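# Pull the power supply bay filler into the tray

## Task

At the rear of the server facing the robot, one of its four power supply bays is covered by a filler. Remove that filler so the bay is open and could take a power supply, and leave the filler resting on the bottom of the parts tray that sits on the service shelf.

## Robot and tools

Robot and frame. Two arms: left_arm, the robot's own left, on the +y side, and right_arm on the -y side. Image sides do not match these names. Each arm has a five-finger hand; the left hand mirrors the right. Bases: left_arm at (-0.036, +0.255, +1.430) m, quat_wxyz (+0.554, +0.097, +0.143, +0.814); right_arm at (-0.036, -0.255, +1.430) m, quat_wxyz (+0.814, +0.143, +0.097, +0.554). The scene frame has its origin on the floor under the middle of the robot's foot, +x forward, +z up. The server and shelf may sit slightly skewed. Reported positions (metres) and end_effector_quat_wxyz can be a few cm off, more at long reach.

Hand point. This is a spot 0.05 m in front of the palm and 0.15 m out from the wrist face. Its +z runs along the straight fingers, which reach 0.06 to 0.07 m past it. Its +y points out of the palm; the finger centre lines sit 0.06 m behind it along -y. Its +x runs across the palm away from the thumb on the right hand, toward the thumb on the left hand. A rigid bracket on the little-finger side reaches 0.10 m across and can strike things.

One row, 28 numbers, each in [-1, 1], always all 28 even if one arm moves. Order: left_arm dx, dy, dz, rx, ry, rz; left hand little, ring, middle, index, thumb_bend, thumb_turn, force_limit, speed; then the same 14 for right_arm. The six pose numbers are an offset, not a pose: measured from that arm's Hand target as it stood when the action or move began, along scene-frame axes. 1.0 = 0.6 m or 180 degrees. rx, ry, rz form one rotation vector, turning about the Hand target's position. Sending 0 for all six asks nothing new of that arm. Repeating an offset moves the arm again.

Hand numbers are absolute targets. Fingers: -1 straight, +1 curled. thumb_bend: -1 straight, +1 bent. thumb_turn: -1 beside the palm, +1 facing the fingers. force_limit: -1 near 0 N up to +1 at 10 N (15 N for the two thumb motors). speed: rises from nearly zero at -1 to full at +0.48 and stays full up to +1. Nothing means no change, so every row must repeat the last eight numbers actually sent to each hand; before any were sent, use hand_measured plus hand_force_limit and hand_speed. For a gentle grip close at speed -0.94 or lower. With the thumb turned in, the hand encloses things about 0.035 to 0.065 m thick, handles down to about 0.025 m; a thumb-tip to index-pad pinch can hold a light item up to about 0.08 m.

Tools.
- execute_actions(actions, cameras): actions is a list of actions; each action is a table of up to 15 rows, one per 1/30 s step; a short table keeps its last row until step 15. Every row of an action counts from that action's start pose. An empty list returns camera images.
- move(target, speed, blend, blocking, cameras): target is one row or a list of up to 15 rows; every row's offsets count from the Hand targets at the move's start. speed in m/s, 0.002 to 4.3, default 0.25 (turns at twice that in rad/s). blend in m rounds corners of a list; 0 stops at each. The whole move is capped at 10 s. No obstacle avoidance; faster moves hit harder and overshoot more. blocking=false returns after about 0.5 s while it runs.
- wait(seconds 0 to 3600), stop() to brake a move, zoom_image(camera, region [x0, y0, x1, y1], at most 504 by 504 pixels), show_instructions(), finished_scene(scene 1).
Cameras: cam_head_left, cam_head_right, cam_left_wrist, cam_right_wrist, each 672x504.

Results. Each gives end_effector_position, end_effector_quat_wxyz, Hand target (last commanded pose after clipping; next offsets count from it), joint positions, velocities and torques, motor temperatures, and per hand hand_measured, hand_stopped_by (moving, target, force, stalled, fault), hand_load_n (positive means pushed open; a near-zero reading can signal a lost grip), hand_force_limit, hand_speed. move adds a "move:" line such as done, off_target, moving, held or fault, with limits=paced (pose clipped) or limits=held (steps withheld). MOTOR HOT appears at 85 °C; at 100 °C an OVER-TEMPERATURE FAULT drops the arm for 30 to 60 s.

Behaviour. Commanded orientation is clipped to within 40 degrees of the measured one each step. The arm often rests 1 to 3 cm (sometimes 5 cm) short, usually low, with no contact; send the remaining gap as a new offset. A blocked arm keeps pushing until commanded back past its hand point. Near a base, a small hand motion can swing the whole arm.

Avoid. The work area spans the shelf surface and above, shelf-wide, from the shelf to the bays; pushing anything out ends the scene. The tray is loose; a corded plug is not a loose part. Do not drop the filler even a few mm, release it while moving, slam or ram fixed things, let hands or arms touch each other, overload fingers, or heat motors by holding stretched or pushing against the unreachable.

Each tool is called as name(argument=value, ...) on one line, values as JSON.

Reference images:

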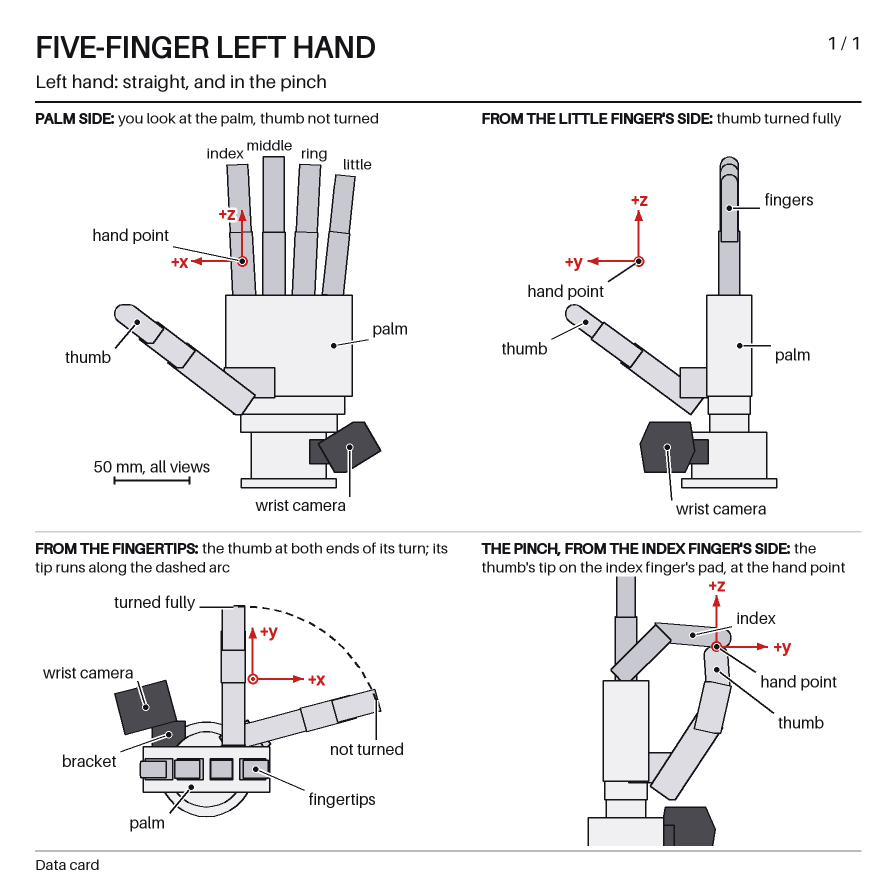

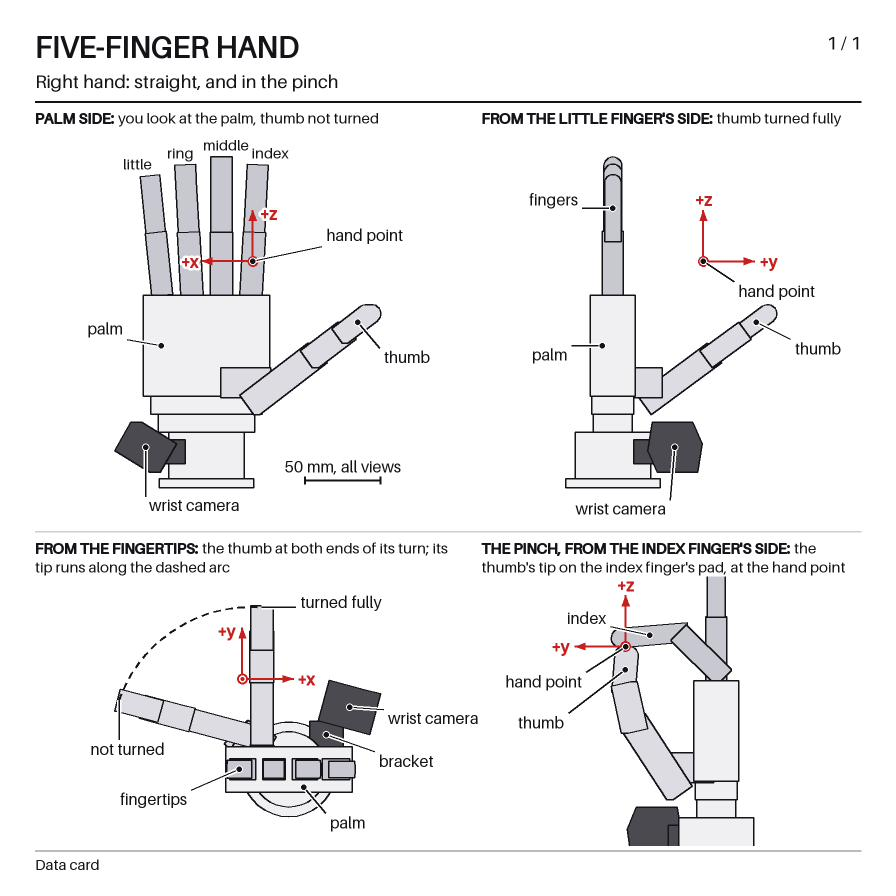

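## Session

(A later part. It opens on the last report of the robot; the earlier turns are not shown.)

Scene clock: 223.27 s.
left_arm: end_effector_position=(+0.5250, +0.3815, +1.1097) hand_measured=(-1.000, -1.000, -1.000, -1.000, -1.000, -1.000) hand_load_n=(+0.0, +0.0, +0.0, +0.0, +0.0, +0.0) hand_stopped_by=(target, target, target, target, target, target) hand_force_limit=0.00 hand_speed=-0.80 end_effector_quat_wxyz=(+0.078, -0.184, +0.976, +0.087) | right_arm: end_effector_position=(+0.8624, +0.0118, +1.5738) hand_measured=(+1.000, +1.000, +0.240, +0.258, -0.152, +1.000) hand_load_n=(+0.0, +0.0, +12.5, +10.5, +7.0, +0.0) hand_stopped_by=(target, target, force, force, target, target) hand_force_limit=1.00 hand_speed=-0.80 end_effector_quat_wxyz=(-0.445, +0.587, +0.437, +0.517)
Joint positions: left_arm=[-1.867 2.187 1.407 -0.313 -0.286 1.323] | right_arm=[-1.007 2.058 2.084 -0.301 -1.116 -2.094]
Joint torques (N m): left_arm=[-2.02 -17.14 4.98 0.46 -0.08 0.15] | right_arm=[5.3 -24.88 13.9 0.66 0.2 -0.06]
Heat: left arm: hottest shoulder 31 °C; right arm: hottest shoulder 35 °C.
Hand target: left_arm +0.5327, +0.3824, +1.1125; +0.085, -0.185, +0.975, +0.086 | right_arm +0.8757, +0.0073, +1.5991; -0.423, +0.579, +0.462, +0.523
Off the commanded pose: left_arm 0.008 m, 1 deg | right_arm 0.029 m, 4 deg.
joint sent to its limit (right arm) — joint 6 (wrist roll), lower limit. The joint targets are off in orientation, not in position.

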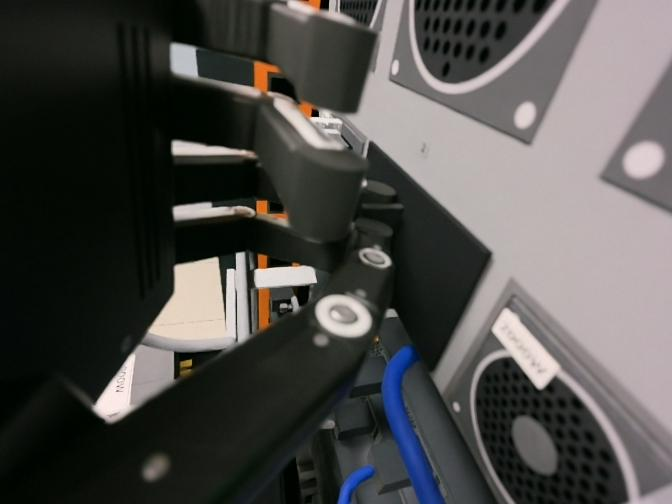

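execute_actions(actions=[[[0,0,0,0,0,0,-1,-1,-1,-1,-1,-1,0,-0.8,-0.006,0,0,0,0,0,1,1,0.88,0.88,-0.15,1,1.0,-0.8],[0,0,0,0,0,0,-1,-1,-1,-1,-1,-1,0,-0.8,-0.012,0,0,0,0,0,1,1,0.88,0.88,-0.15,1,1.0,-0.8],[0,0,0,0,0,0,-1,-1,-1,-1,-1,-1,0,-0.8,-0.018,0,0,0,0,0,1,1,0.88,0.88,-0.15,1,1.0,-0.8]],[[0,0,0,0,0,0,-1,-1,-1,-1,-1,-1,0,-0.8,-0.002,0,0,0,0,0,1,1,0.88,0.88,-0.15,1,1.0,-0.8],[0,0,0,0,0,0,-1,-1,-1,-1,-1,-1,0,-0.8,-0.004,0,0,0,0,0,1,1,0.88,0.88,-0.15,1,1.0,-0.8],[0,0,0,0,0,0,-1,-1,-1,-1,-1,-1,0,-0.8,-0.006,0,0,0,0,0,1,1,0.88,0.88,-0.15,1,1.0,-0.8]]], cameras=["cam_right_wrist"])

zoom_image(camera="cam_right_wrist", region=[430, 200, 550, 320])

Scene clock: 224.97 s.
left_arm: end_effector_position=(+0.5250, +0.3815, +1.1097) hand_measured=(-1.000, -1.000, -1.000, -1.000, -1.000, -1.000) hand_load_n=(+0.0, +0.0, +0.0, +0.0, +0.0, +0.0) hand_stopped_by=(target, target, target, target, target, target) hand_force_limit=0.00 hand_speed=-0.80 end_effector_quat_wxyz=(+0.078, -0.184, +0.976, +0.087) | right_arm: end_effector_position=(+0.8610, +0.0123, +1.5744) hand_measured=(+1.000, +1.000, +0.240, +0.258, -0.152, +1.000) hand_load_n=(+0.0, +0.0, +11.0, +8.5, +9.5, +0.0) hand_stopped_by=(target, target, force, force, target, target) hand_force_limit=1.00 hand_speed=-0.80 end_effector_quat_wxyz=(-0.441, +0.587, +0.437, +0.519)
Joint positions: left_arm=[-1.867 2.187 1.407 -0.313 -0.286 1.323] | right_arm=[-1.005 2.049 2.067 -0.286 -1.105 -2.094]
Joint torques (N m): left_arm=[-2.02 -17.08 4.97 0.44 -0.08 0.16] | right_arm=[5.42 -27.58 9.14 1.25 -0.11 -0.07]
Heat: left arm: hottest shoulder 31 °C; right arm: hottest shoulder 35 °C.
Hand target: left_arm +0.5327, +0.3824, +1.1125; +0.085, -0.185, +0.975, +0.086 | right_arm +0.8613, +0.0073, +1.5989; -0.423, +0.579, +0.462, +0.522
Off the commanded pose: left_arm 0.008 m, 1 deg | right_arm 0.025 m, 4 deg.
joint sent to its limit (right arm) — joint 6 (wrist roll), lower limit. The joint targets are off in orientation, not in position.

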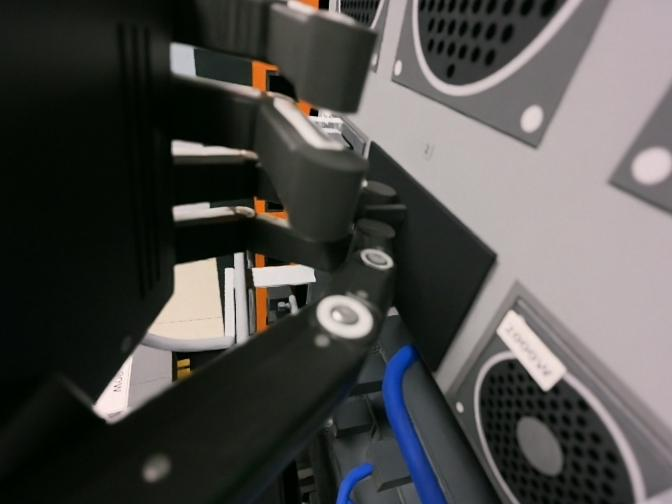

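Scaled by 4.200 from the camera's image (finer frame: 960x720).

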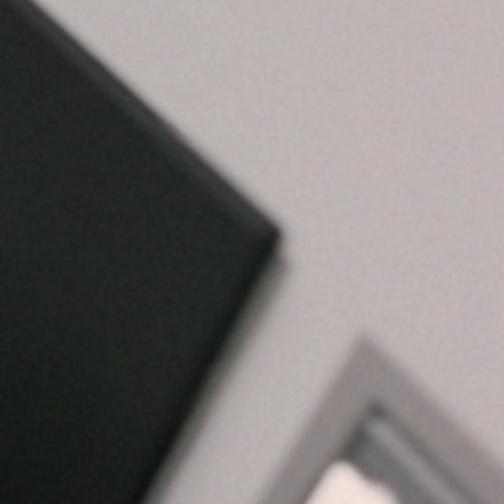

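execute_actions(actions=[[[0,0,0,0,0,0,-1,-1,-1,-1,-1,-1,0,-0.8,0,0.01,0.002,0,0,0,1,1,0.88,0.88,-0.15,1,1.0,-0.8],[0,0,0,0,0,0,-1,-1,-1,-1,-1,-1,0,-0.8,0,0.02,0.005,0,0,0,1,1,0.88,0.88,-0.15,1,1.0,-0.8],[0,0,0,0,0,0,-1,-1,-1,-1,-1,-1,0,-0.8,0,0.025,0.007,0,0,0,1,1,0.88,0.88,-0.15,1,1.0,-0.8],[0,0,0,0,0,0,-1,-1,-1,-1,-1,-1,0,-0.8,0,0.015,0.007,0,0,0,1,1,0.88,0.88,-0.15,1,1.0,-0.8],[0,0,0,0,0,0,-1,-1,-1,-1,-1,-1,0,-0.8,0,0.0,0.007,0,0,0,1,1,0.88,0.88,-0.15,1,1.0,-0.8],[0,0,0,0,0,0,-1,-1,-1,-1,-1,-1,0,-0.8,0,-0.015,0.007,0,0,0,1,1,0.88,0.88,-0.15,1,1.0,-0.8],[0,0,0,0,0,0,-1,-1,-1,-1,-1,-1,0,-0.8,0,-0.025,0.007,0,0,0,1,1,0.88,0.88,-0.15,1,1.0,-0.8],[0,0,0,0,0,0,-1,-1,-1,-1,-1,-1,0,-0.8,0,-0.02,0.007,0,0,0,1,1,0.88,0.88,-0.15,1,1.0,-0.8],[0,0,0,0,0,0,-1,-1,-1,-1,-1,-1,0,-0.8,0,-0.01,0.007,0,0,0,1,1,0.88,0.88,-0.15,1,1.0,-0.8],[0,0,0,0,0,0,-1,-1,-1,-1,-1,-1,0,-0.8,-0.003,0,0.007,0,0,0,1,1,0.88,0.88,-0.15,1,1.0,-0.8]]], cameras=["cam_right_wrist"])

zoom_image(camera="cam_right_wrist", region=[430, 200, 550, 320])

Scene clock: 226.23 s.
left_arm: end_effector_position=(+0.5250, +0.3815, +1.1097) hand_measured=(-1.000, -1.000, -1.000, -1.000, -1.000, -1.000) hand_load_n=(+0.0, +0.0, +0.0, +0.0, +0.0, +0.5) hand_stopped_by=(target, target, target, target, target, target) hand_force_limit=0.00 hand_speed=-0.80 end_effector_quat_wxyz=(+0.078, -0.184, +0.976, +0.087) | right_arm: end_effector_position=(+0.8604, +0.0122, +1.5749) hand_measured=(+1.000, +1.000, +0.240, +0.258, -0.152, +1.000) hand_load_n=(+0.0, +0.0, +10.5, +8.0, +10.5, +0.5) hand_stopped_by=(target, target, force, force, target, target) hand_force_limit=1.00 hand_speed=-0.80 end_effector_quat_wxyz=(-0.440, +0.589, +0.437, +0.519)
Joint positions: left_arm=[-1.867 2.187 1.407 -0.313 -0.286 1.323] | right_arm=[-1.004 2.045 2.063 -0.286 -1.102 -2.094]
Joint torques (N m): left_arm=[-2.02 -17.2 4.94 0.44 -0.08 0.16] | right_arm=[5.3 -27.63 8.96 1.06 -0.24 -0.07]
Heat: left arm: hottest shoulder 31 °C; right arm: hottest shoulder 35 °C.
Hand target: left_arm +0.5327, +0.3824, +1.1125; +0.085, -0.185, +0.975, +0.086 | right_arm +0.8595, +0.0073, +1.6033; -0.423, +0.579, +0.462, +0.523
Off the commanded pose: left_arm 0.008 m, 1 deg | right_arm 0.029 m, 4 deg.
joint sent to its limit (right arm) — joint 6 (wrist roll), lower limit. The joint targets are off in orientation, not in position.

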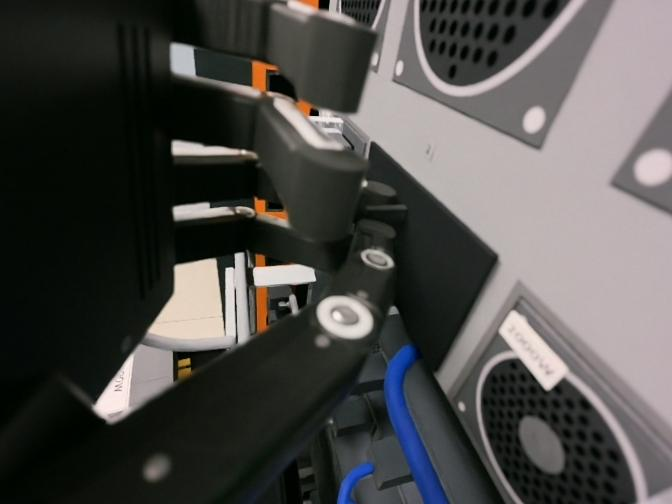

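Scaled by 4.200 from the camera's image (finer frame: 960x720).

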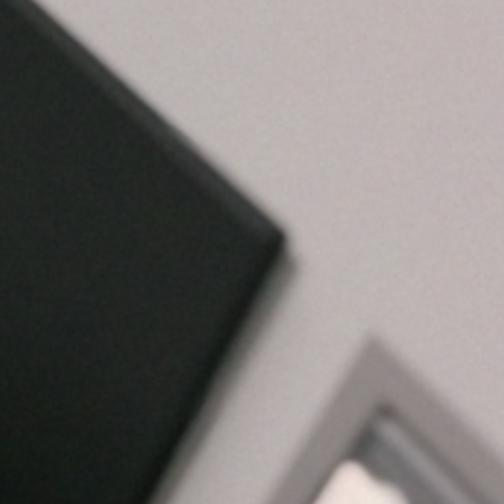

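execute_actions(actions=[[[0,0,0,0,0,0,-1,-1,-1,-1,-1,-1,0,-0.8,0,0.01,0,0,0,0,1,1,0.88,0.88,-0.15,1,1.0,-0.8],[0,0,0,0,0,0,-1,-1,-1,-1,-1,-1,0,-0.8,0,0.02,0,0,0,0,1,1,0.88,0.88,-0.15,1,1.0,-0.8],[0,0,0,0,0,0,-1,-1,-1,-1,-1,-1,0,-0.8,0,0.03,0,0,0,0,1,1,0.88,0.88,-0.15,1,1.0,-0.8],[0,0,0,0,0,0,-1,-1,-1,-1,-1,-1,0,-0.8,0,0.02,0,0,0,0,1,1,0.88,0.88,-0.15,1,1.0,-0.8],[0,0,0,0,0,0,-1,-1,-1,-1,-1,-1,0,-0.8,0,0.0,0,0,0,0,1,1,0.88,0.88,-0.15,1,1.0,-0.8],[0,0,0,0,0,0,-1,-1,-1,-1,-1,-1,0,-0.8,0,-0.02,0,0,0,0,1,1,0.88,0.88,-0.15,1,1.0,-0.8],[0,0,0,0,0,0,-1,-1,-1,-1,-1,-1,0,-0.8,0,-0.03,0,0,0,0,1,1,0.88,0.88,-0.15,1,1.0,-0.8],[0,0,0,0,0,0,-1,-1,-1,-1,-1,-1,0,-0.8,0,-0.02,0,0,0,0,1,1,0.88,0.88,-0.15,1,1.0,-0.8],[0,0,0,0,0,0,-1,-1,-1,-1,-1,-1,0,-0.8,0,-0.01,0,0,0,0,1,1,0.88,0.88,-0.15,1,1.0,-0.8],[0,0,0,0,0,0,-1,-1,-1,-1,-1,-1,0,-0.8,-0.002,0,0,0,0,0,1,1,0.88,0.88,-0.15,1,1.0,-0.8]],[[0,0,0,0,0,0,-1,-1,-1,-1,-1,-1,0,-0.8,0,0.01,0,0,0,0,1,1,0.88,0.88,-0.15,1,1.0,-0.8],[0,0,0,0,0,0,-1,-1,-1,-1,-1,-1,0,-0.8,0,0.02,0,0,0,0,1,1,0.88,0.88,-0.15,1,1.0,-0.8],[0,0,0,0,0,0,-1,-1,-1,-1,-1,-1,0,-0.8,0,0.03,0,0,0,0,1,1,0.88,0.88,-0.15,1,1.0,-0.8],[0,0,0,0,0,0,-1,-1,-1,-1,-1,-1,0,-0.8,0,0.02,0,0,0,0,1,1,0.88,0.88,-0.15,1,1.0,-0.8],[0,0,0,0,0,0,-1,-1,-1,-1,-1,-1,0,-0.8,0,0.0,0,0,0,0,1,1,0.88,0.88,-0.15,1,1.0,-0.8],[0,0,0,0,0,0,-1,-1,-1,-1,-1,-1,0,-0.8,0,-0.02,0,0,0,0,1,1,0.88,0.88,-0.15,1,1.0,-0.8],[0,0,0,0,0,0,-1,-1,-1,-1,-1,-1,0,-0.8,0,-0.03,0,0,0,0,1,1,0.88,0.88,-0.15,1,1.0,-0.8],[0,0,0,0,0,0,-1,-1,-1,-1,-1,-1,0,-0.8,0,-0.02,0,0,0,0,1,1,0.88,0.88,-0.15,1,1.0,-0.8],[0,0,0,0,0,0,-1,-1,-1,-1,-1,-1,0,-0.8,0,-0.01,0,0,0,0,1,1,0.88,0.88,-0.15,1,1.0,-0.8],[0,0,0,0,0,0,-1,-1,-1,-1,-1,-1,0,-0.8,-0.001,0,0,0,0,0,1,1,0.88,0.88,-0.15,1,1.0,-0.8]]], cameras=["cam_right_wrist"])

zoom_image(camera="cam_right_wrist", region=[430, 200, 550, 320])

zoom_image(camera="cam_right_wrist", region=[300, 130, 460, 290])

Scene clock: 228.23 s.
left_arm: end_effector_position=(+0.5250, +0.3815, +1.1097) hand_measured=(-1.000, -1.000, -1.000, -1.000, -1.000, -1.000) hand_load_n=(+0.0, +0.0, +0.0, +0.0, +0.0, +0.0) hand_stopped_by=(target, target, target, target, target, target) hand_force_limit=0.00 hand_speed=-0.80 end_effector_quat_wxyz=(+0.078, -0.184, +0.976, +0.087) | right_arm: end_effector_position=(+0.8579, +0.0125, +1.5749) hand_measured=(+1.000, +1.000, +0.240, +0.258, -0.152, +1.000) hand_load_n=(+0.0, +0.0, +9.5, +7.5, +11.5, +0.0) hand_stopped_by=(target, target, force, force, target, target) hand_force_limit=1.00 hand_speed=-0.80 end_effector_quat_wxyz=(-0.441, +0.589, +0.437, +0.518)
Joint positions: left_arm=[-1.867 2.187 1.407 -0.313 -0.286 1.323] | right_arm=[-1.003 2.039 2.052 -0.284 -1.102 -2.093]
Joint torques (N m): left_arm=[-2.14 -17.14 4.96 0.47 -0.08 0.16] | right_arm=[5.3 -27.34 9.11 1.16 -0.19 -0.06]
Heat: left arm: hottest shoulder 31 °C; right arm: hottest shoulder 35 °C.
Hand target: left_arm +0.5327, +0.3824, +1.1125; +0.085, -0.185, +0.975, +0.086 | right_arm +0.8577, +0.0074, +1.6033; -0.423, +0.579, +0.462, +0.522
Off the commanded pose: left_arm 0.008 m, 1 deg | right_arm 0.029 m, 4 deg.
joint sent to its limit (right arm) — joint 6 (wrist roll), lower limit. The joint targets are off in orientation, not in position.

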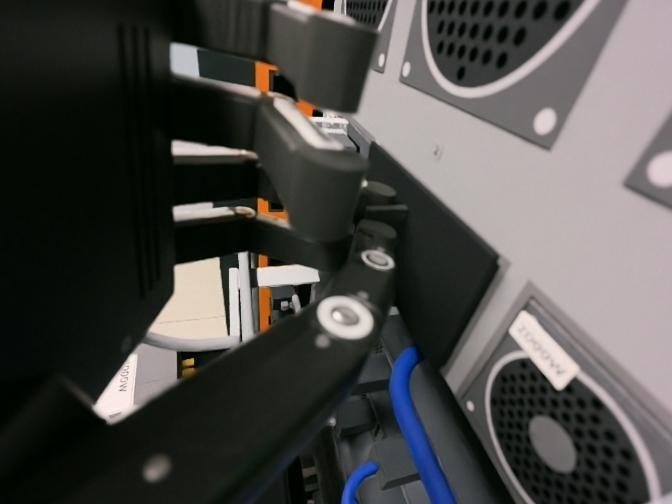

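Scaled by 4.200 from the camera's image (finer frame: 960x720).

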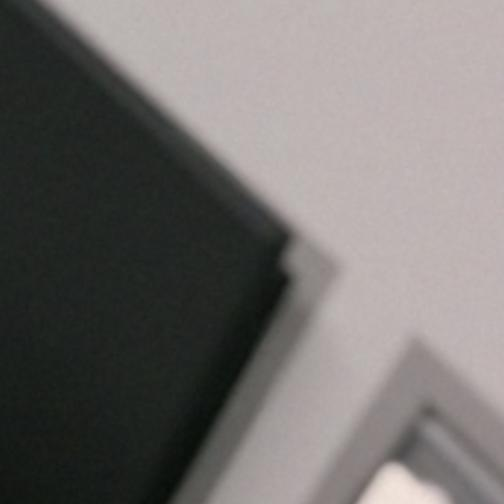

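Scaled by 3.150 from the camera's image (finer frame: 960x720).

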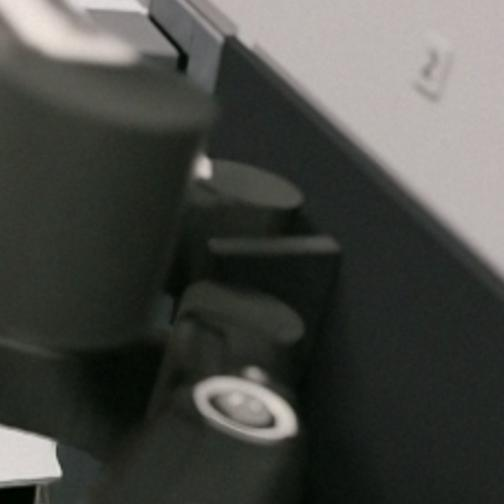

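execute_actions(actions=[[[0,0,0,0,0,0,-1,-1,-1,-1,-1,-1,0,-0.8,0,0.01,0,0,0,0,1,1,0.88,0.88,-0.15,1,1.0,-0.8],[0,0,0,0,0,0,-1,-1,-1,-1,-1,-1,0,-0.8,0,0.02,0,0,0,0,1,1,0.88,0.88,-0.15,1,1.0,-0.8],[0,0,0,0,0,0,-1,-1,-1,-1,-1,-1,0,-0.8,0,0.03,0,0,0,0,1,1,0.88,0.88,-0.15,1,1.0,-0.8],[0,0,0,0,0,0,-1,-1,-1,-1,-1,-1,0,-0.8,0,0.02,0,0,0,0,1,1,0.88,0.88,-0.15,1,1.0,-0.8],[0,0,0,0,0,0,-1,-1,-1,-1,-1,-1,0,-0.8,0,0.0,0,0,0,0,1,1,0.88,0.88,-0.15,1,1.0,-0.8],[0,0,0,0,0,0,-1,-1,-1,-1,-1,-1,0,-0.8,0,-0.02,0,0,0,0,1,1,0.88,0.88,-0.15,1,1.0,-0.8],[0,0,0,0,0,0,-1,-1,-1,-1,-1,-1,0,-0.8,0,-0.03,0,0,0,0,1,1,0.88,0.88,-0.15,1,1.0,-0.8],[0,0,0,0,0,0,-1,-1,-1,-1,-1,-1,0,-0.8,0,-0.02,0,0,0,0,1,1,0.88,0.88,-0.15,1,1.0,-0.8],[0,0,0,0,0,0,-1,-1,-1,-1,-1,-1,0,-0.8,0,-0.01,0,0,0,0,1,1,0.88,0.88,-0.15,1,1.0,-0.8],[0,0,0,0,0,0,-1,-1,-1,-1,-1,-1,0,-0.8,-0.001,0,0,0,0,0,1,1,0.88,0.88,-0.15,1,1.0,-0.8]],[[0,0,0,0,0,0,-1,-1,-1,-1,-1,-1,0,-0.8,0,0.01,0,0,0,0,1,1,0.88,0.88,-0.15,1,1.0,-0.8],[0,0,0,0,0,0,-1,-1,-1,-1,-1,-1,0,-0.8,0,0.02,0,0,0,0,1,1,0.88,0.88,-0.15,1,1.0,-0.8],[0,0,0,0,0,0,-1,-1,-1,-1,-1,-1,0,-0.8,0,0.03,0,0,0,0,1,1,0.88,0.88,-0.15,1,1.0,-0.8],[0,0,0,0,0,0,-1,-1,-1,-1,-1,-1,0,-0.8,0,0.02,0,0,0,0,1,1,0.88,0.88,-0.15,1,1.0,-0.8],[0,0,0,0,0,0,-1,-1,-1,-1,-1,-1,0,-0.8,0,0.0,0,0,0,0,1,1,0.88,0.88,-0.15,1,1.0,-0.8],[0,0,0,0,0,0,-1,-1,-1,-1,-1,-1,0,-0.8,0,-0.02,0,0,0,0,1,1,0.88,0.88,-0.15,1,1.0,-0.8],[0,0,0,0,0,0,-1,-1,-1,-1,-1,-1,0,-0.8,0,-0.03,0,0,0,0,1,1,0.88,0.88,-0.15,1,1.0,-0.8],[0,0,0,0,0,0,-1,-1,-1,-1,-1,-1,0,-0.8,0,-0.02,0,0,0,0,1,1,0.88,0.88,-0.15,1,1.0,-0.8],[0,0,0,0,0,0,-1,-1,-1,-1,-1,-1,0,-0.8,0,-0.01,0,0,0,0,1,1,0.88,0.88,-0.15,1,1.0,-0.8],[0,0,0,0,0,0,-1,-1,-1,-1,-1,-1,0,-0.8,-0.001,0,0,0,0,0,1,1,0.88,0.88,-0.15,1,1.0,-0.8]]], cameras=["cam_right_wrist"])

zoom_image(camera="cam_right_wrist", region=[430, 200, 550, 320])

zoom_image(camera="cam_right_wrist", region=[300, 130, 460, 290])

Scene clock: 232.77 s.
left_arm: end_effector_position=(+0.5250, +0.3815, +1.1097) hand_measured=(-1.000, -1.000, -1.000, -1.000, -1.000, -1.000) hand_load_n=(+0.0, +0.0, +0.0, +0.0, +0.0, +0.0) hand_stopped_by=(target, target, target, target, target, target) hand_force_limit=0.00 hand_speed=-0.80 end_effector_quat_wxyz=(+0.078, -0.184, +0.976, +0.087) | right_arm: end_effector_position=(+0.8572, +0.0125, +1.5750) hand_measured=(+1.000, +1.000, +0.240, +0.258, -0.154, +1.000) hand_load_n=(+0.0, +0.0, +10.0, +7.5, +10.5, +1.0) hand_stopped_by=(target, target, force, force, target, target) hand_force_limit=1.00 hand_speed=-0.80 end_effector_quat_wxyz=(-0.440, +0.589, +0.437, +0.518)
Joint positions: left_arm=[-1.867 2.187 1.407 -0.313 -0.286 1.323] | right_arm=[-1.003 2.035 2.045 -0.28 -1.101 -2.093]
Joint torques (N m): left_arm=[-2.08 -17.14 4.97 0.44 -0.09 0.16] | right_arm=[5.25 -27.58 9.01 0.99 -0.23 -0.09]
Heat: left arm: hottest shoulder 31 °C; right arm: hottest shoulder 36 °C.
Hand target: left_arm +0.5327, +0.3824, +1.1125; +0.085, -0.185, +0.975, +0.086 | right_arm +0.8566, +0.0073, +1.6033; -0.423, +0.579, +0.462, +0.523
Off the commanded pose: left_arm 0.008 m, 1 deg | right_arm 0.029 m, 4 deg.
joint sent to its limit (right arm) — joint 6 (wrist roll), lower limit. The joint targets are off in orientation, not in position.

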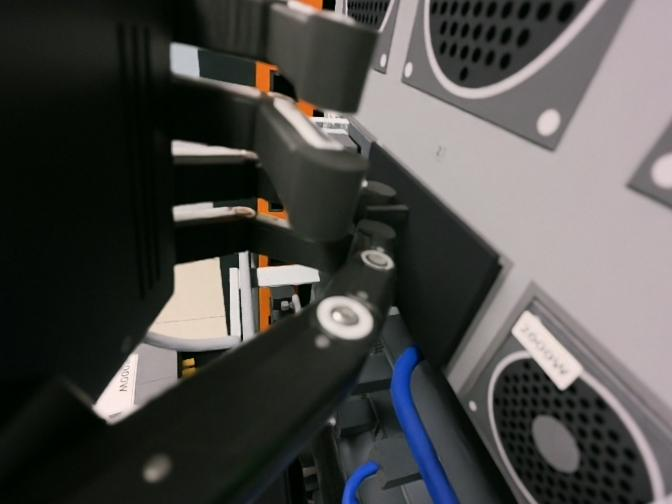

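Scaled by 4.200 from the camera's image (finer frame: 960x720).

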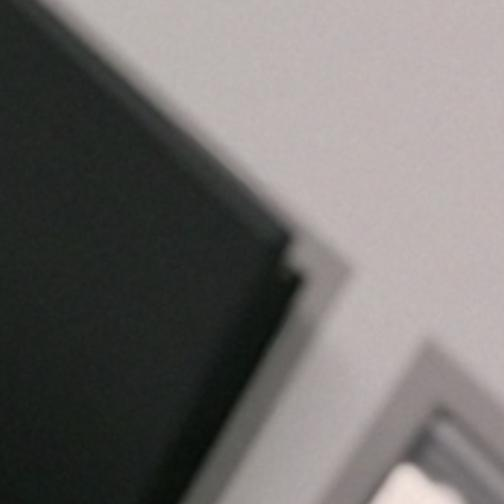

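Scaled by 3.150 from the camera's image (finer frame: 960x720).

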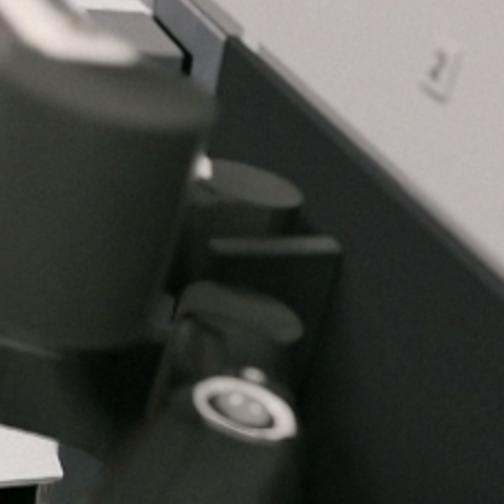

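execute_actions(actions=[[[0,0,0,0,0,0,-1,-1,-1,-1,-1,-1,0,-0.8,0,0.015,0,0,0,0,1,1,0.88,0.88,-0.15,1,1.0,-0.8],[0,0,0,0,0,0,-1,-1,-1,-1,-1,-1,0,-0.8,0,0.03,0,0,0,0,1,1,0.88,0.88,-0.15,1,1.0,-0.8],[0,0,0,0,0,0,-1,-1,-1,-1,-1,-1,0,-0.8,0,0.035,0,0,0,0,1,1,0.88,0.88,-0.15,1,1.0,-0.8],[0,0,0,0,0,0,-1,-1,-1,-1,-1,-1,0,-0.8,0,0.02,0,0,0,0,1,1,0.88,0.88,-0.15,1,1.0,-0.8],[0,0,0,0,0,0,-1,-1,-1,-1,-1,-1,0,-0.8,0,0.0,0,0,0,0,1,1,0.88,0.88,-0.15,1,1.0,-0.8],[0,0,0,0,0,0,-1,-1,-1,-1,-1,-1,0,-0.8,-0.001,-0.02,0,0,0,0,1,1,0.88,0.88,-0.15,1,1.0,-0.8],[0,0,0,0,0,0,-1,-1,-1,-1,-1,-1,0,-0.8,-0.001,-0.035,0,0,0,0,1,1,0.88,0.88,-0.15,1,1.0,-0.8],[0,0,0,0,0,0,-1,-1,-1,-1,-1,-1,0,-0.8,-0.001,-0.025,0,0,0,0,1,1,0.88,0.88,-0.15,1,1.0,-0.8],[0,0,0,0,0,0,-1,-1,-1,-1,-1,-1,0,-0.8,-0.001,-0.01,0,0,0,0,1,1,0.88,0.88,-0.15,1,1.0,-0.8],[0,0,0,0,0,0,-1,-1,-1,-1,-1,-1,0,-0.8,-0.002,0,0,0,0,0,1,1,0.88,0.88,-0.15,1,1.0,-0.8]],[[0,0,0,0,0,0,-1,-1,-1,-1,-1,-1,0,-0.8,0,0.015,0,0,0,0,1,1,0.88,0.88,-0.15,1,1.0,-0.8],[0,0,0,0,0,0,-1,-1,-1,-1,-1,-1,0,-0.8,0,0.03,0,0,0,0,1,1,0.88,0.88,-0.15,1,1.0,-0.8],[0,0,0,0,0,0,-1,-1,-1,-1,-1,-1,0,-0.8,0,0.035,0,0,0,0,1,1,0.88,0.88,-0.15,1,1.0,-0.8],[0,0,0,0,0,0,-1,-1,-1,-1,-1,-1,0,-0.8,0,0.02,0,0,0,0,1,1,0.88,0.88,-0.15,1,1.0,-0.8],[0,0,0,0,0,0,-1,-1,-1,-1,-1,-1,0,-0.8,0,0.0,0,0,0,0,1,1,0.88,0.88,-0.15,1,1.0,-0.8],[0,0,0,0,0,0,-1,-1,-1,-1,-1,-1,0,-0.8,-0.001,-0.02,0,0,0,0,1,1,0.88,0.88,-0.15,1,1.0,-0.8],[0,0,0,0,0,0,-1,-1,-1,-1,-1,-1,0,-0.8,-0.001,-0.035,0,0,0,0,1,1,0.88,0.88,-0.15,1,1.0,-0.8],[0,0,0,0,0,0,-1,-1,-1,-1,-1,-1,0,-0.8,-0.001,-0.025,0,0,0,0,1,1,0.88,0.88,-0.15,1,1.0,-0.8],[0,0,0,0,0,0,-1,-1,-1,-1,-1,-1,0,-0.8,-0.001,-0.01,0,0,0,0,1,1,0.88,0.88,-0.15,1,1.0,-0.8],[0,0,0,0,0,0,-1,-1,-1,-1,-1,-1,0,-0.8,-0.002,0,0,0,0,0,1,1,0.88,0.88,-0.15,1,1.0,-0.8]]], cameras=["cam_right_wrist"])

zoom_image(camera="cam_right_wrist", region=[430, 200, 550, 320])

zoom_image(camera="cam_right_wrist", region=[300, 130, 460, 290])

Scene clock: 236.17 s.
left_arm: end_effector_position=(+0.5250, +0.3815, +1.1097) hand_measured=(-1.000, -1.000, -1.000, -1.000, -1.000, -1.000) hand_load_n=(+0.0, +0.0, +0.0, +0.0, +0.0, +0.5) hand_stopped_by=(target, target, target, target, target, target) hand_force_limit=0.00 hand_speed=-0.80 end_effector_quat_wxyz=(+0.078, -0.184, +0.976, +0.087) | right_arm: end_effector_position=(+0.8525, +0.0130, +1.5726) hand_measured=(+1.000, +1.000, +0.242, +0.260, -0.152, +1.000) hand_load_n=(+0.0, +0.0, +1.0, +1.0, +2.0, +0.5) hand_stopped_by=(target, target, force, force, target, target) hand_force_limit=1.00 hand_speed=-0.80 end_effector_quat_wxyz=(-0.442, +0.591, +0.436, +0.515)
Joint positions: left_arm=[-1.867 2.187 1.407 -0.313 -0.286 1.323] | right_arm=[-1.002 2.026 2.025 -0.279 -1.1 -2.093]
Joint torques (N m): left_arm=[-2.08 -17.14 4.97 0.47 -0.08 0.16] | right_arm=[4.89 -26.93 9.48 1.31 -0.25 -0.06]
Heat: left arm: hottest shoulder 31 °C; right arm: hottest shoulder 35 °C.
Hand target: left_arm +0.5327, +0.3824, +1.1125; +0.085, -0.185, +0.975, +0.086 | right_arm +0.8540, +0.0075, +1.6031; -0.423, +0.579, +0.462, +0.522
Off the commanded pose: left_arm 0.008 m, 1 deg | right_arm 0.031 m, 4 deg.
joint sent to its limit (right arm) — joint 6 (wrist roll), lower limit. The joint targets are off in orientation, not in position.

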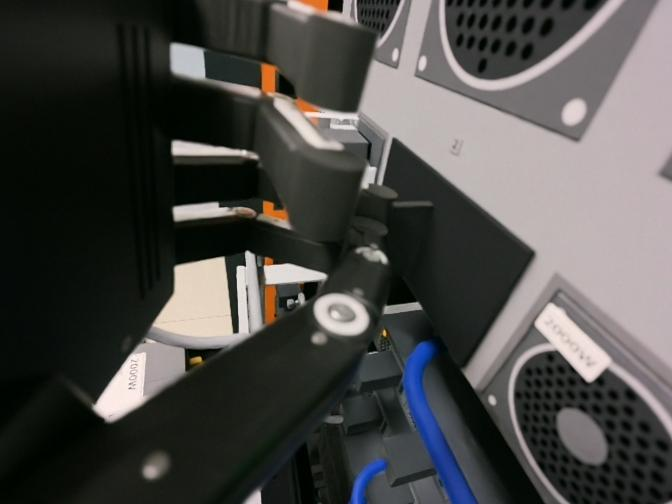

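Scaled by 4.200 from the camera's image (finer frame: 960x720).

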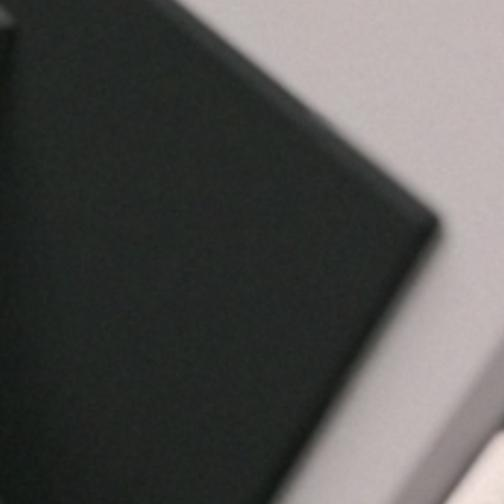

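Scaled by 3.150 from the camera's image (finer frame: 960x720).

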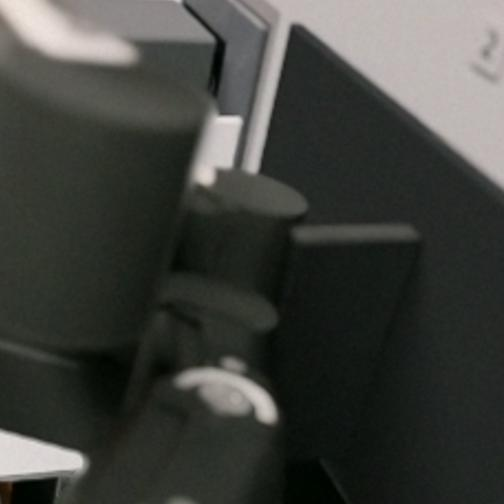

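execute_actions(actions=[[[0,0,0,0,0,0,-1,-1,-1,-1,-1,-1,0,-0.8,-0.005,-0.014,0,0,0,0,1,1,0.12,0.12,-0.25,1,0.8,-0.2]]])

move(target=[0,0,0,0,0,0,-1,-1,-1,-1,-1,-1,0,-0.8,0.053,0,-0.0275,0,0,0,1,1,0.12,0.12,-0.25,1,0.8,-0.2], speed=0.03, cameras=["cam_right_wrist"])

zoom_image(camera="cam_right_wrist", region=[300, 130, 460, 290])

Scene clock: 237.60 s.
left_arm: end_effector_position=(+0.5250, +0.3815, +1.1097) hand_measured=(-1.000, -1.000, -1.000, -1.000, -1.000, -1.000) hand_load_n=(+0.0, +0.0, +0.0, +0.0, +0.0, +0.0) hand_stopped_by=(target, target, target, target, target, target) hand_force_limit=0.00 hand_speed=-0.80 end_effector_quat_wxyz=(+0.078, -0.184, +0.976, +0.087) | right_arm: end_effector_position=(+0.8488, +0.0119, +1.5733) hand_measured=(+1.000, +1.000, +0.120, +0.120, -0.250, +1.000) hand_load_n=(+0.0, +0.0, +0.0, +0.0, +0.0, +0.0) hand_stopped_by=(target, target, target, target, target, target) hand_force_limit=0.80 hand_speed=-0.20 end_effector_quat_wxyz=(-0.442, +0.591, +0.436, +0.515)
Joint positions: left_arm=[-1.867 2.187 1.407 -0.313 -0.286 1.323] | right_arm=[-1.002 2.014 2.005 -0.269 -1.102 -2.093]
Joint torques (N m): left_arm=[-2.14 -17.08 4.96 0.44 -0.09 0.15] | right_arm=[4.19 -26.99 9.21 1.24 -0.53 -0.06]
Heat: left arm: hottest shoulder 31 °C; right arm: hottest shoulder 35 °C.
Hand target: left_arm +0.5327, +0.3824, +1.1125; +0.085, -0.185, +0.975, +0.086 | right_arm +0.8511, -0.0012, +1.6030; -0.423, +0.579, +0.462, +0.522
Off the commanded pose: left_arm 0.008 m, 1 deg | right_arm 0.033 m, 4 deg.
joint sent to its limit (right arm) — joint 6 (wrist roll), lower limit. The joint targets are off in orientation, not in position.

Scene clock: 239.23 s.
left_arm: end_effector_position=(+0.5250, +0.3815, +1.1097) hand_measured=(-1.000, -1.000, -1.000, -1.000, -1.000, -1.000) hand_load_n=(+0.0, +0.0, +0.0, +0.0, +0.0, +0.0) hand_stopped_by=(target, target, target, target, target, target) hand_force_limit=0.00 hand_speed=-0.80 end_effector_quat_wxyz=(+0.078, -0.184, +0.976, +0.087) | right_arm: end_effector_position=(+0.8627, +0.0084, +1.5737) hand_measured=(+1.000, +1.000, +0.120, +0.120, -0.250, +1.000) hand_load_n=(+0.0, -0.5, -1.0, +0.0, +0.0, +0.5) hand_stopped_by=(target, target, target, target, target, target) hand_force_limit=0.80 hand_speed=-0.20 end_effector_quat_wxyz=(-0.445, +0.585, +0.437, +0.518)
Joint positions: left_arm=[-1.867 2.187 1.407 -0.313 -0.286 1.323] | right_arm=[-1.012 2.056 2.079 -0.293 -1.122 -2.093]
Joint torques (N m): left_arm=[-2.08 -17.08 4.97 0.44 -0.09 0.15] | right_arm=[4.48 -22.42 15.8 0.73 -0.13 -0.09]
Heat: left arm: hottest shoulder 31 °C; right arm: hottest shoulder 35 °C.
Hand target: left_arm +0.5327, +0.3824, +1.1125; +0.085, -0.185, +0.975, +0.086 | right_arm +0.8829, -0.0012, +1.5868; -0.423, +0.579, +0.462, +0.522
Off the commanded pose: left_arm 0.008 m, 1 deg | right_arm 0.026 m, 4 deg.
joint sent to its limit (right arm) — joint 6 (wrist roll), lower limit. The joint targets are off in orientation, not in position.
move: off_target (right_arm)

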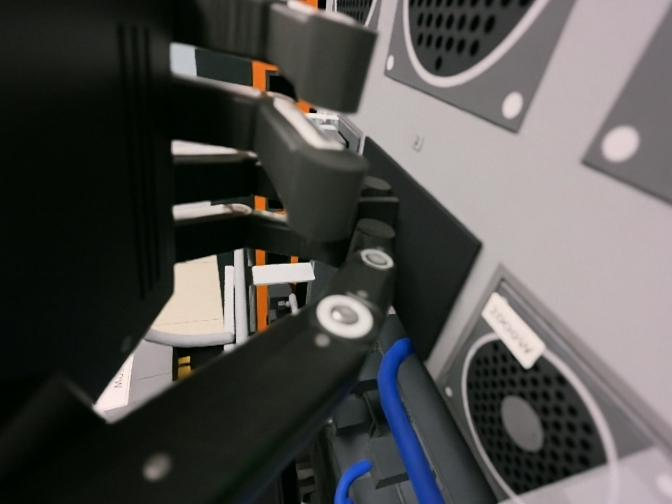

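Scaled by 3.150 from the camera's image (finer frame: 960x720).

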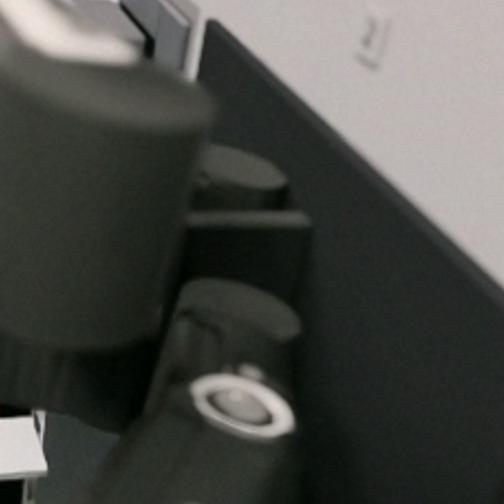

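execute_actions(actions=[[[0,0,0,0,0,0,-1,-1,-1,-1,-1,-1,0,-0.8,0,0.01,0.002,0,0,0,1,1,0.12,0.12,-0.15,1,0.8,-0.2]],[[0,0,0,0,0,0,-1,-1,-1,-1,-1,-1,0,-0.8,-0.004,0.004,0.008,0,0,0,1,1,0.8,0.8,-0.15,1,0.2,-0.8]],[[0,0,0,0,0,0,-1,-1,-1,-1,-1,-1,0,-0.8,-0.004,0,0.008,0,0,0,1,1,0.8,0.8,-0.15,1,0.2,-0.8]],[[0,0,0,0,0,0,-1,-1,-1,-1,-1,-1,0,-0.8,-0.004,0,0.008,0,0,0,1,1,0.88,0.88,-0.15,1,1.0,-0.8]],[[0,0,0,0,0,0,-1,-1,-1,-1,-1,-1,0,-0.8,-0.012,0,0,0,0,0,1,1,0.88,0.88,-0.15,1,1.0,-0.8]]], cameras=["cam_right_wrist"])

zoom_image(camera="cam_right_wrist", region=[300, 130, 460, 290])

Scene clock: 242.27 s.
left_arm: end_effector_position=(+0.5250, +0.3815, +1.1097) hand_measured=(-1.000, -1.000, -1.000, -1.000, -1.000, -1.000) hand_load_n=(+0.0, +0.0, +0.0, +0.0, +0.0, +0.0) hand_stopped_by=(target, target, target, target, target, target) hand_force_limit=0.00 hand_speed=-0.80 end_effector_quat_wxyz=(+0.078, -0.184, +0.976, +0.087) | right_arm: end_effector_position=(+0.8619, +0.0118, +1.5727) hand_measured=(+1.000, +1.000, +0.240, +0.258, -0.152, +1.000) hand_load_n=(+0.0, +0.0, +12.0, +10.0, +7.0, +0.0) hand_stopped_by=(target, target, force, force, target, target) hand_force_limit=1.00 hand_speed=-0.80 end_effector_quat_wxyz=(-0.445, +0.589, +0.436, +0.515)
Joint positions: left_arm=[-1.867 2.187 1.407 -0.313 -0.286 1.323] | right_arm=[-1.007 2.057 2.084 -0.306 -1.112 -2.093]
Joint torques (N m): left_arm=[-2.02 -17.08 4.96 0.46 -0.08 0.15] | right_arm=[5.48 -26.87 11.19 1.11 0.11 -0.06]
Heat: left arm: hottest shoulder 31 °C; right arm: hottest shoulder 36 °C.
Hand target: left_arm +0.5327, +0.3824, +1.1125; +0.085, -0.185, +0.975, +0.086 | right_arm +0.8685, +0.0075, +1.6025; -0.423, +0.579, +0.462, +0.523
Off the commanded pose: left_arm 0.008 m, 1 deg | right_arm 0.031 m, 4 deg.
joint sent to its limit (right arm) — joint 6 (wrist roll), lower limit. The joint targets are off in orientation, not in position.

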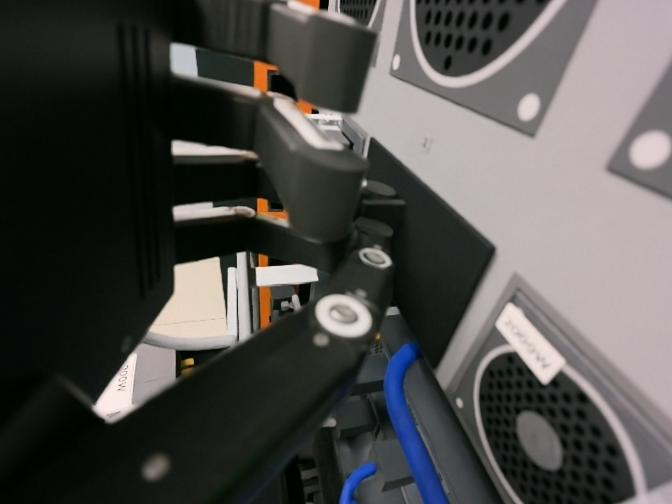

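Scaled by 3.150 from the camera's image (finer frame: 960x720).

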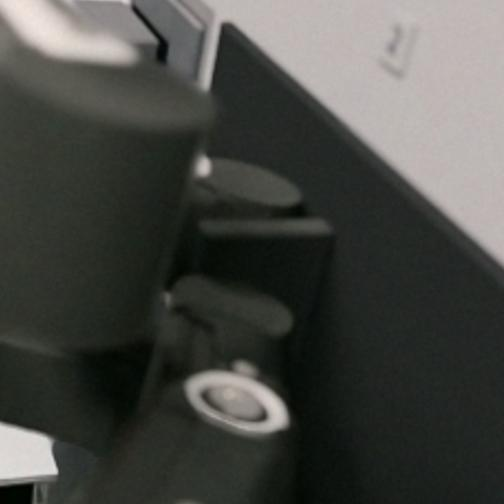

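execute_actions(actions=[[[0,0,0,0,0,0,-1,-1,-1,-1,-1,-1,0,-0.8,-0.006,0,0,0,0,0,1,1,0.88,0.88,-0.15,1,1.0,-0.8],[0,0,0,0,0,0,-1,-1,-1,-1,-1,-1,0,-0.8,-0.012,0,0,0,0,0,1,1,0.88,0.88,-0.15,1,1.0,-0.8]],[[0,0,0,0,0,0,-1,-1,-1,-1,-1,-1,0,-0.8,0,0.01,0,0,0,0,1,1,0.88,0.88,-0.15,1,1.0,-0.8],[0,0,0,0,0,0,-1,-1,-1,-1,-1,-1,0,-0.8,0,0.02,0,0,0,0,1,1,0.88,0.88,-0.15,1,1.0,-0.8],[0,0,0,0,0,0,-1,-1,-1,-1,-1,-1,0,-0.8,0,0.025,0,0,0,0,1,1,0.88,0.88,-0.15,1,1.0,-0.8],[0,0,0,0,0,0,-1,-1,-1,-1,-1,-1,0,-0.8,0,0.015,0,0,0,0,1,1,0.88,0.88,-0.15,1,1.0,-0.8],[0,0,0,0,0,0,-1,-1,-1,-1,-1,-1,0,-0.8,0,0.0,0,0,0,0,1,1,0.88,0.88,-0.15,1,1.0,-0.8],[0,0,0,0,0,0,-1,-1,-1,-1,-1,-1,0,-0.8,0,-0.015,0,0,0,0,1,1,0.88,0.88,-0.15,1,1.0,-0.8],[0,0,0,0,0,0,-1,-1,-1,-1,-1,-1,0,-0.8,0,-0.025,0,0,0,0,1,1,0.88,0.88,-0.15,1,1.0,-0.8],[0,0,0,0,0,0,-1,-1,-1,-1,-1,-1,0,-0.8,0,-0.02,0,0,0,0,1,1,0.88,0.88,-0.15,1,1.0,-0.8],[0,0,0,0,0,0,-1,-1,-1,-1,-1,-1,0,-0.8,0,-0.01,0,0,0,0,1,1,0.88,0.88,-0.15,1,1.0,-0.8],[0,0,0,0,0,0,-1,-1,-1,-1,-1,-1,0,-0.8,-0.003,0,0,0,0,0,1,1,0.88,0.88,-0.15,1,1.0,-0.8]],[[0,0,0,0,0,0,-1,-1,-1,-1,-1,-1,0,-0.8,0,0.01,0,0,0,0,1,1,0.88,0.88,-0.15,1,1.0,-0.8],[0,0,0,0,0,0,-1,-1,-1,-1,-1,-1,0,-0.8,0,0.02,0,0,0,0,1,1,0.88,0.88,-0.15,1,1.0,-0.8],[0,0,0,0,0,0,-1,-1,-1,-1,-1,-1,0,-0.8,0,0.03,0,0,0,0,1,1,0.88,0.88,-0.15,1,1.0,-0.8],[0,0,0,0,0,0,-1,-1,-1,-1,-1,-1,0,-0.8,0,0.02,0,0,0,0,1,1,0.88,0.88,-0.15,1,1.0,-0.8],[0,0,0,0,0,0,-1,-1,-1,-1,-1,-1,0,-0.8,0,0.0,0,0,0,0,1,1,0.88,0.88,-0.15,1,1.0,-0.8],[0,0,0,0,0,0,-1,-1,-1,-1,-1,-1,0,-0.8,0,-0.02,0,0,0,0,1,1,0.88,0.88,-0.15,1,1.0,-0.8],[0,0,0,0,0,0,-1,-1,-1,-1,-1,-1,0,-0.8,0,-0.03,0,0,0,0,1,1,0.88,0.88,-0.15,1,1.0,-0.8],[0,0,0,0,0,0,-1,-1,-1,-1,-1,-1,0,-0.8,0,-0.02,0,0,0,0,1,1,0.88,0.88,-0.15,1,1.0,-0.8],[0,0,0,0,0,0,-1,-1,-1,-1,-1,-1,0,-0.8,0,-0.01,0,0,0,0,1,1,0.88,0.88,-0.15,1,1.0,-0.8],[0,0,0,0,0,0,-1,-1,-1,-1,-1,-1,0,-0.8,-0.003,0,0,0,0,0,1,1,0.88,0.88,-0.15,1,1.0,-0.8]]], cameras=["cam_right_wrist"])

zoom_image(camera="cam_right_wrist", region=[430, 200, 550, 320])

zoom_image(camera="cam_right_wrist", region=[300, 130, 460, 290])

Scene clock: 244.97 s.
left_arm: end_effector_position=(+0.5250, +0.3815, +1.1097) hand_measured=(-1.000, -1.000, -1.000, -1.000, -1.000, -1.000) hand_load_n=(+0.0, +0.0, +0.0, +0.0, +0.0, +0.0) hand_stopped_by=(target, target, target, target, target, target) hand_force_limit=0.00 hand_speed=-0.80 end_effector_quat_wxyz=(+0.078, -0.184, +0.976, +0.087) | right_arm: end_effector_position=(+0.8583, +0.0122, +1.5736) hand_measured=(+1.000, +1.000, +0.240, +0.258, -0.152, +1.000) hand_load_n=(+0.0, +0.0, +10.0, +6.5, +11.0, +0.5) hand_stopped_by=(target, target, force, force, target, target) hand_force_limit=1.00 hand_speed=-0.80 end_effector_quat_wxyz=(-0.440, +0.590, +0.436, +0.518)
Joint positions: left_arm=[-1.867 2.187 1.407 -0.313 -0.286 1.323] | right_arm=[-1.004 2.04 2.052 -0.283 -1.101 -2.093]
Joint torques (N m): left_arm=[-2.08 -17.14 4.98 0.43 -0.08 0.16] | right_arm=[5.48 -27.63 8.95 1.16 -0.26 -0.07]
Heat: left arm: hottest shoulder 31 °C; right arm: hottest shoulder 36 °C.
Hand target: left_arm +0.5327, +0.3824, +1.1125; +0.085, -0.185, +0.975, +0.086 | right_arm +0.8577, +0.0073, +1.6025; -0.423, +0.579, +0.462, +0.523
Off the commanded pose: left_arm 0.008 m, 1 deg | right_arm 0.029 m, 4 deg.
joint sent to its limit (right arm) — joint 6 (wrist roll), lower limit. The joint targets are off in orientation, not in position.

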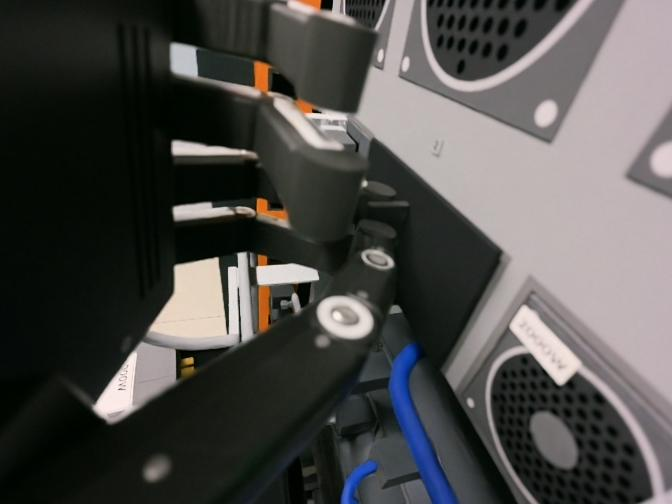

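Scaled by 4.200 from the camera's image (finer frame: 960x720).

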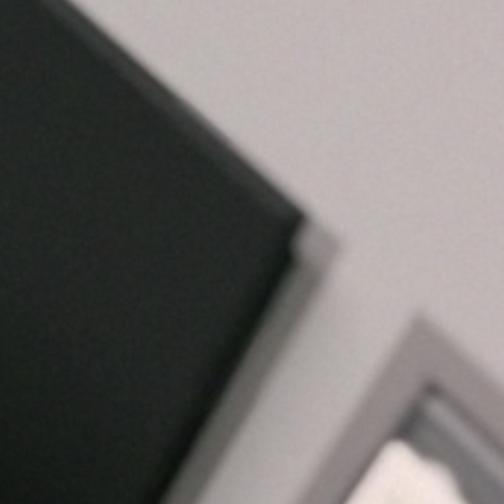

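Scaled by 3.150 from the camera's image (finer frame: 960x720).

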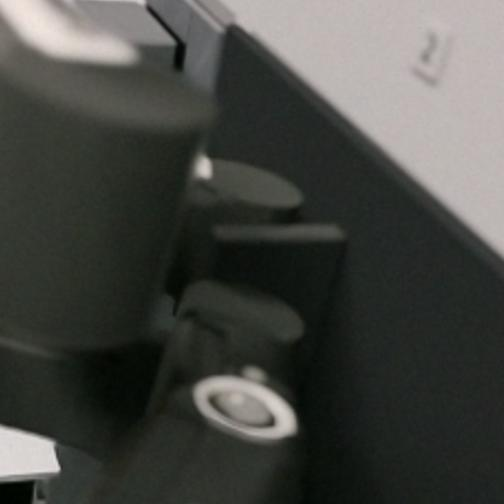

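execute_actions(actions=[[[0,0,0,0,0,0,-1,-1,-1,-1,-1,-1,0,-0.8,0.005,0,0,0,0,0,1,1,0.88,0.88,-0.15,1,1.0,-0.8],[0,0,0,0,0,0,-1,-1,-1,-1,-1,-1,0,-0.8,0.011,0,0,0,0,0,1,1,0.88,0.88,-0.15,1,1.0,-0.8]],[[0,0,0,0,0,0,-1,-1,-1,-1,-1,-1,0,-0.8,0,-0.003,0,0,0,0,1,1,0.12,0.12,-0.15,1,0.8,-0.6]]], cameras=["cam_right_wrist"])

zoom_image(camera="cam_right_wrist", region=[430, 200, 550, 320])

zoom_image(camera="cam_right_wrist", region=[300, 130, 460, 290])

Scene clock: 246.50 s.
left_arm: end_effector_position=(+0.5250, +0.3815, +1.1097) hand_measured=(-1.000, -1.000, -1.000, -1.000, -1.000, -1.000) hand_load_n=(+0.0, +0.0, +0.0, +0.0, +0.0, +0.0) hand_stopped_by=(target, target, target, target, target, target) hand_force_limit=0.00 hand_speed=-0.80 end_effector_quat_wxyz=(+0.078, -0.184, +0.976, +0.087) | right_arm: end_effector_position=(+0.8591, +0.0106, +1.5732) hand_measured=(+1.000, +1.000, +0.120, +0.120, -0.150, +1.000) hand_load_n=(+0.0, +0.0, +0.0, +0.0, +0.0, +0.0) hand_stopped_by=(target, target, target, target, target, target) hand_force_limit=0.80 hand_speed=-0.60 end_effector_quat_wxyz=(-0.439, +0.591, +0.436, +0.518)
Joint positions: left_arm=[-1.867 2.187 1.407 -0.313 -0.286 1.323] | right_arm=[-1.005 2.04 2.052 -0.283 -1.099 -2.093]
Joint torques (N m): left_arm=[-2.02 -17.08 4.97 0.44 -0.09 0.15] | right_arm=[5.3 -26.17 11.62 0.76 -0.42 -0.08]
Heat: left arm: hottest shoulder 31 °C; right arm: hottest shoulder 36 °C.
Hand target: left_arm +0.5327, +0.3824, +1.1125; +0.085, -0.185, +0.975, +0.086 | right_arm +0.8643, +0.0055, +1.6026; -0.423, +0.579, +0.462, +0.523
Off the commanded pose: left_arm 0.008 m, 1 deg | right_arm 0.030 m, 4 deg.
joint sent to its limit (right arm) — joint 6 (wrist roll), lower limit. The joint targets are off in orientation, not in position.

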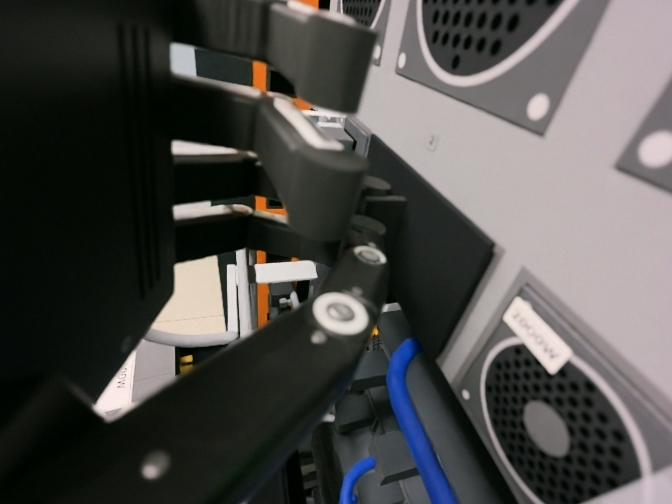

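Scaled by 4.200 from the camera's image (finer frame: 960x720).

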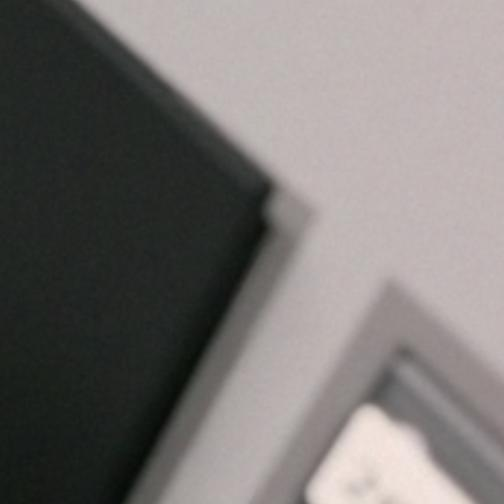

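Scaled by 3.150 from the camera's image (finer frame: 960x720).

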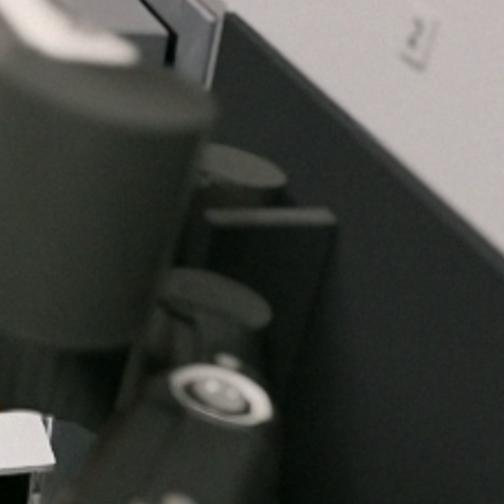

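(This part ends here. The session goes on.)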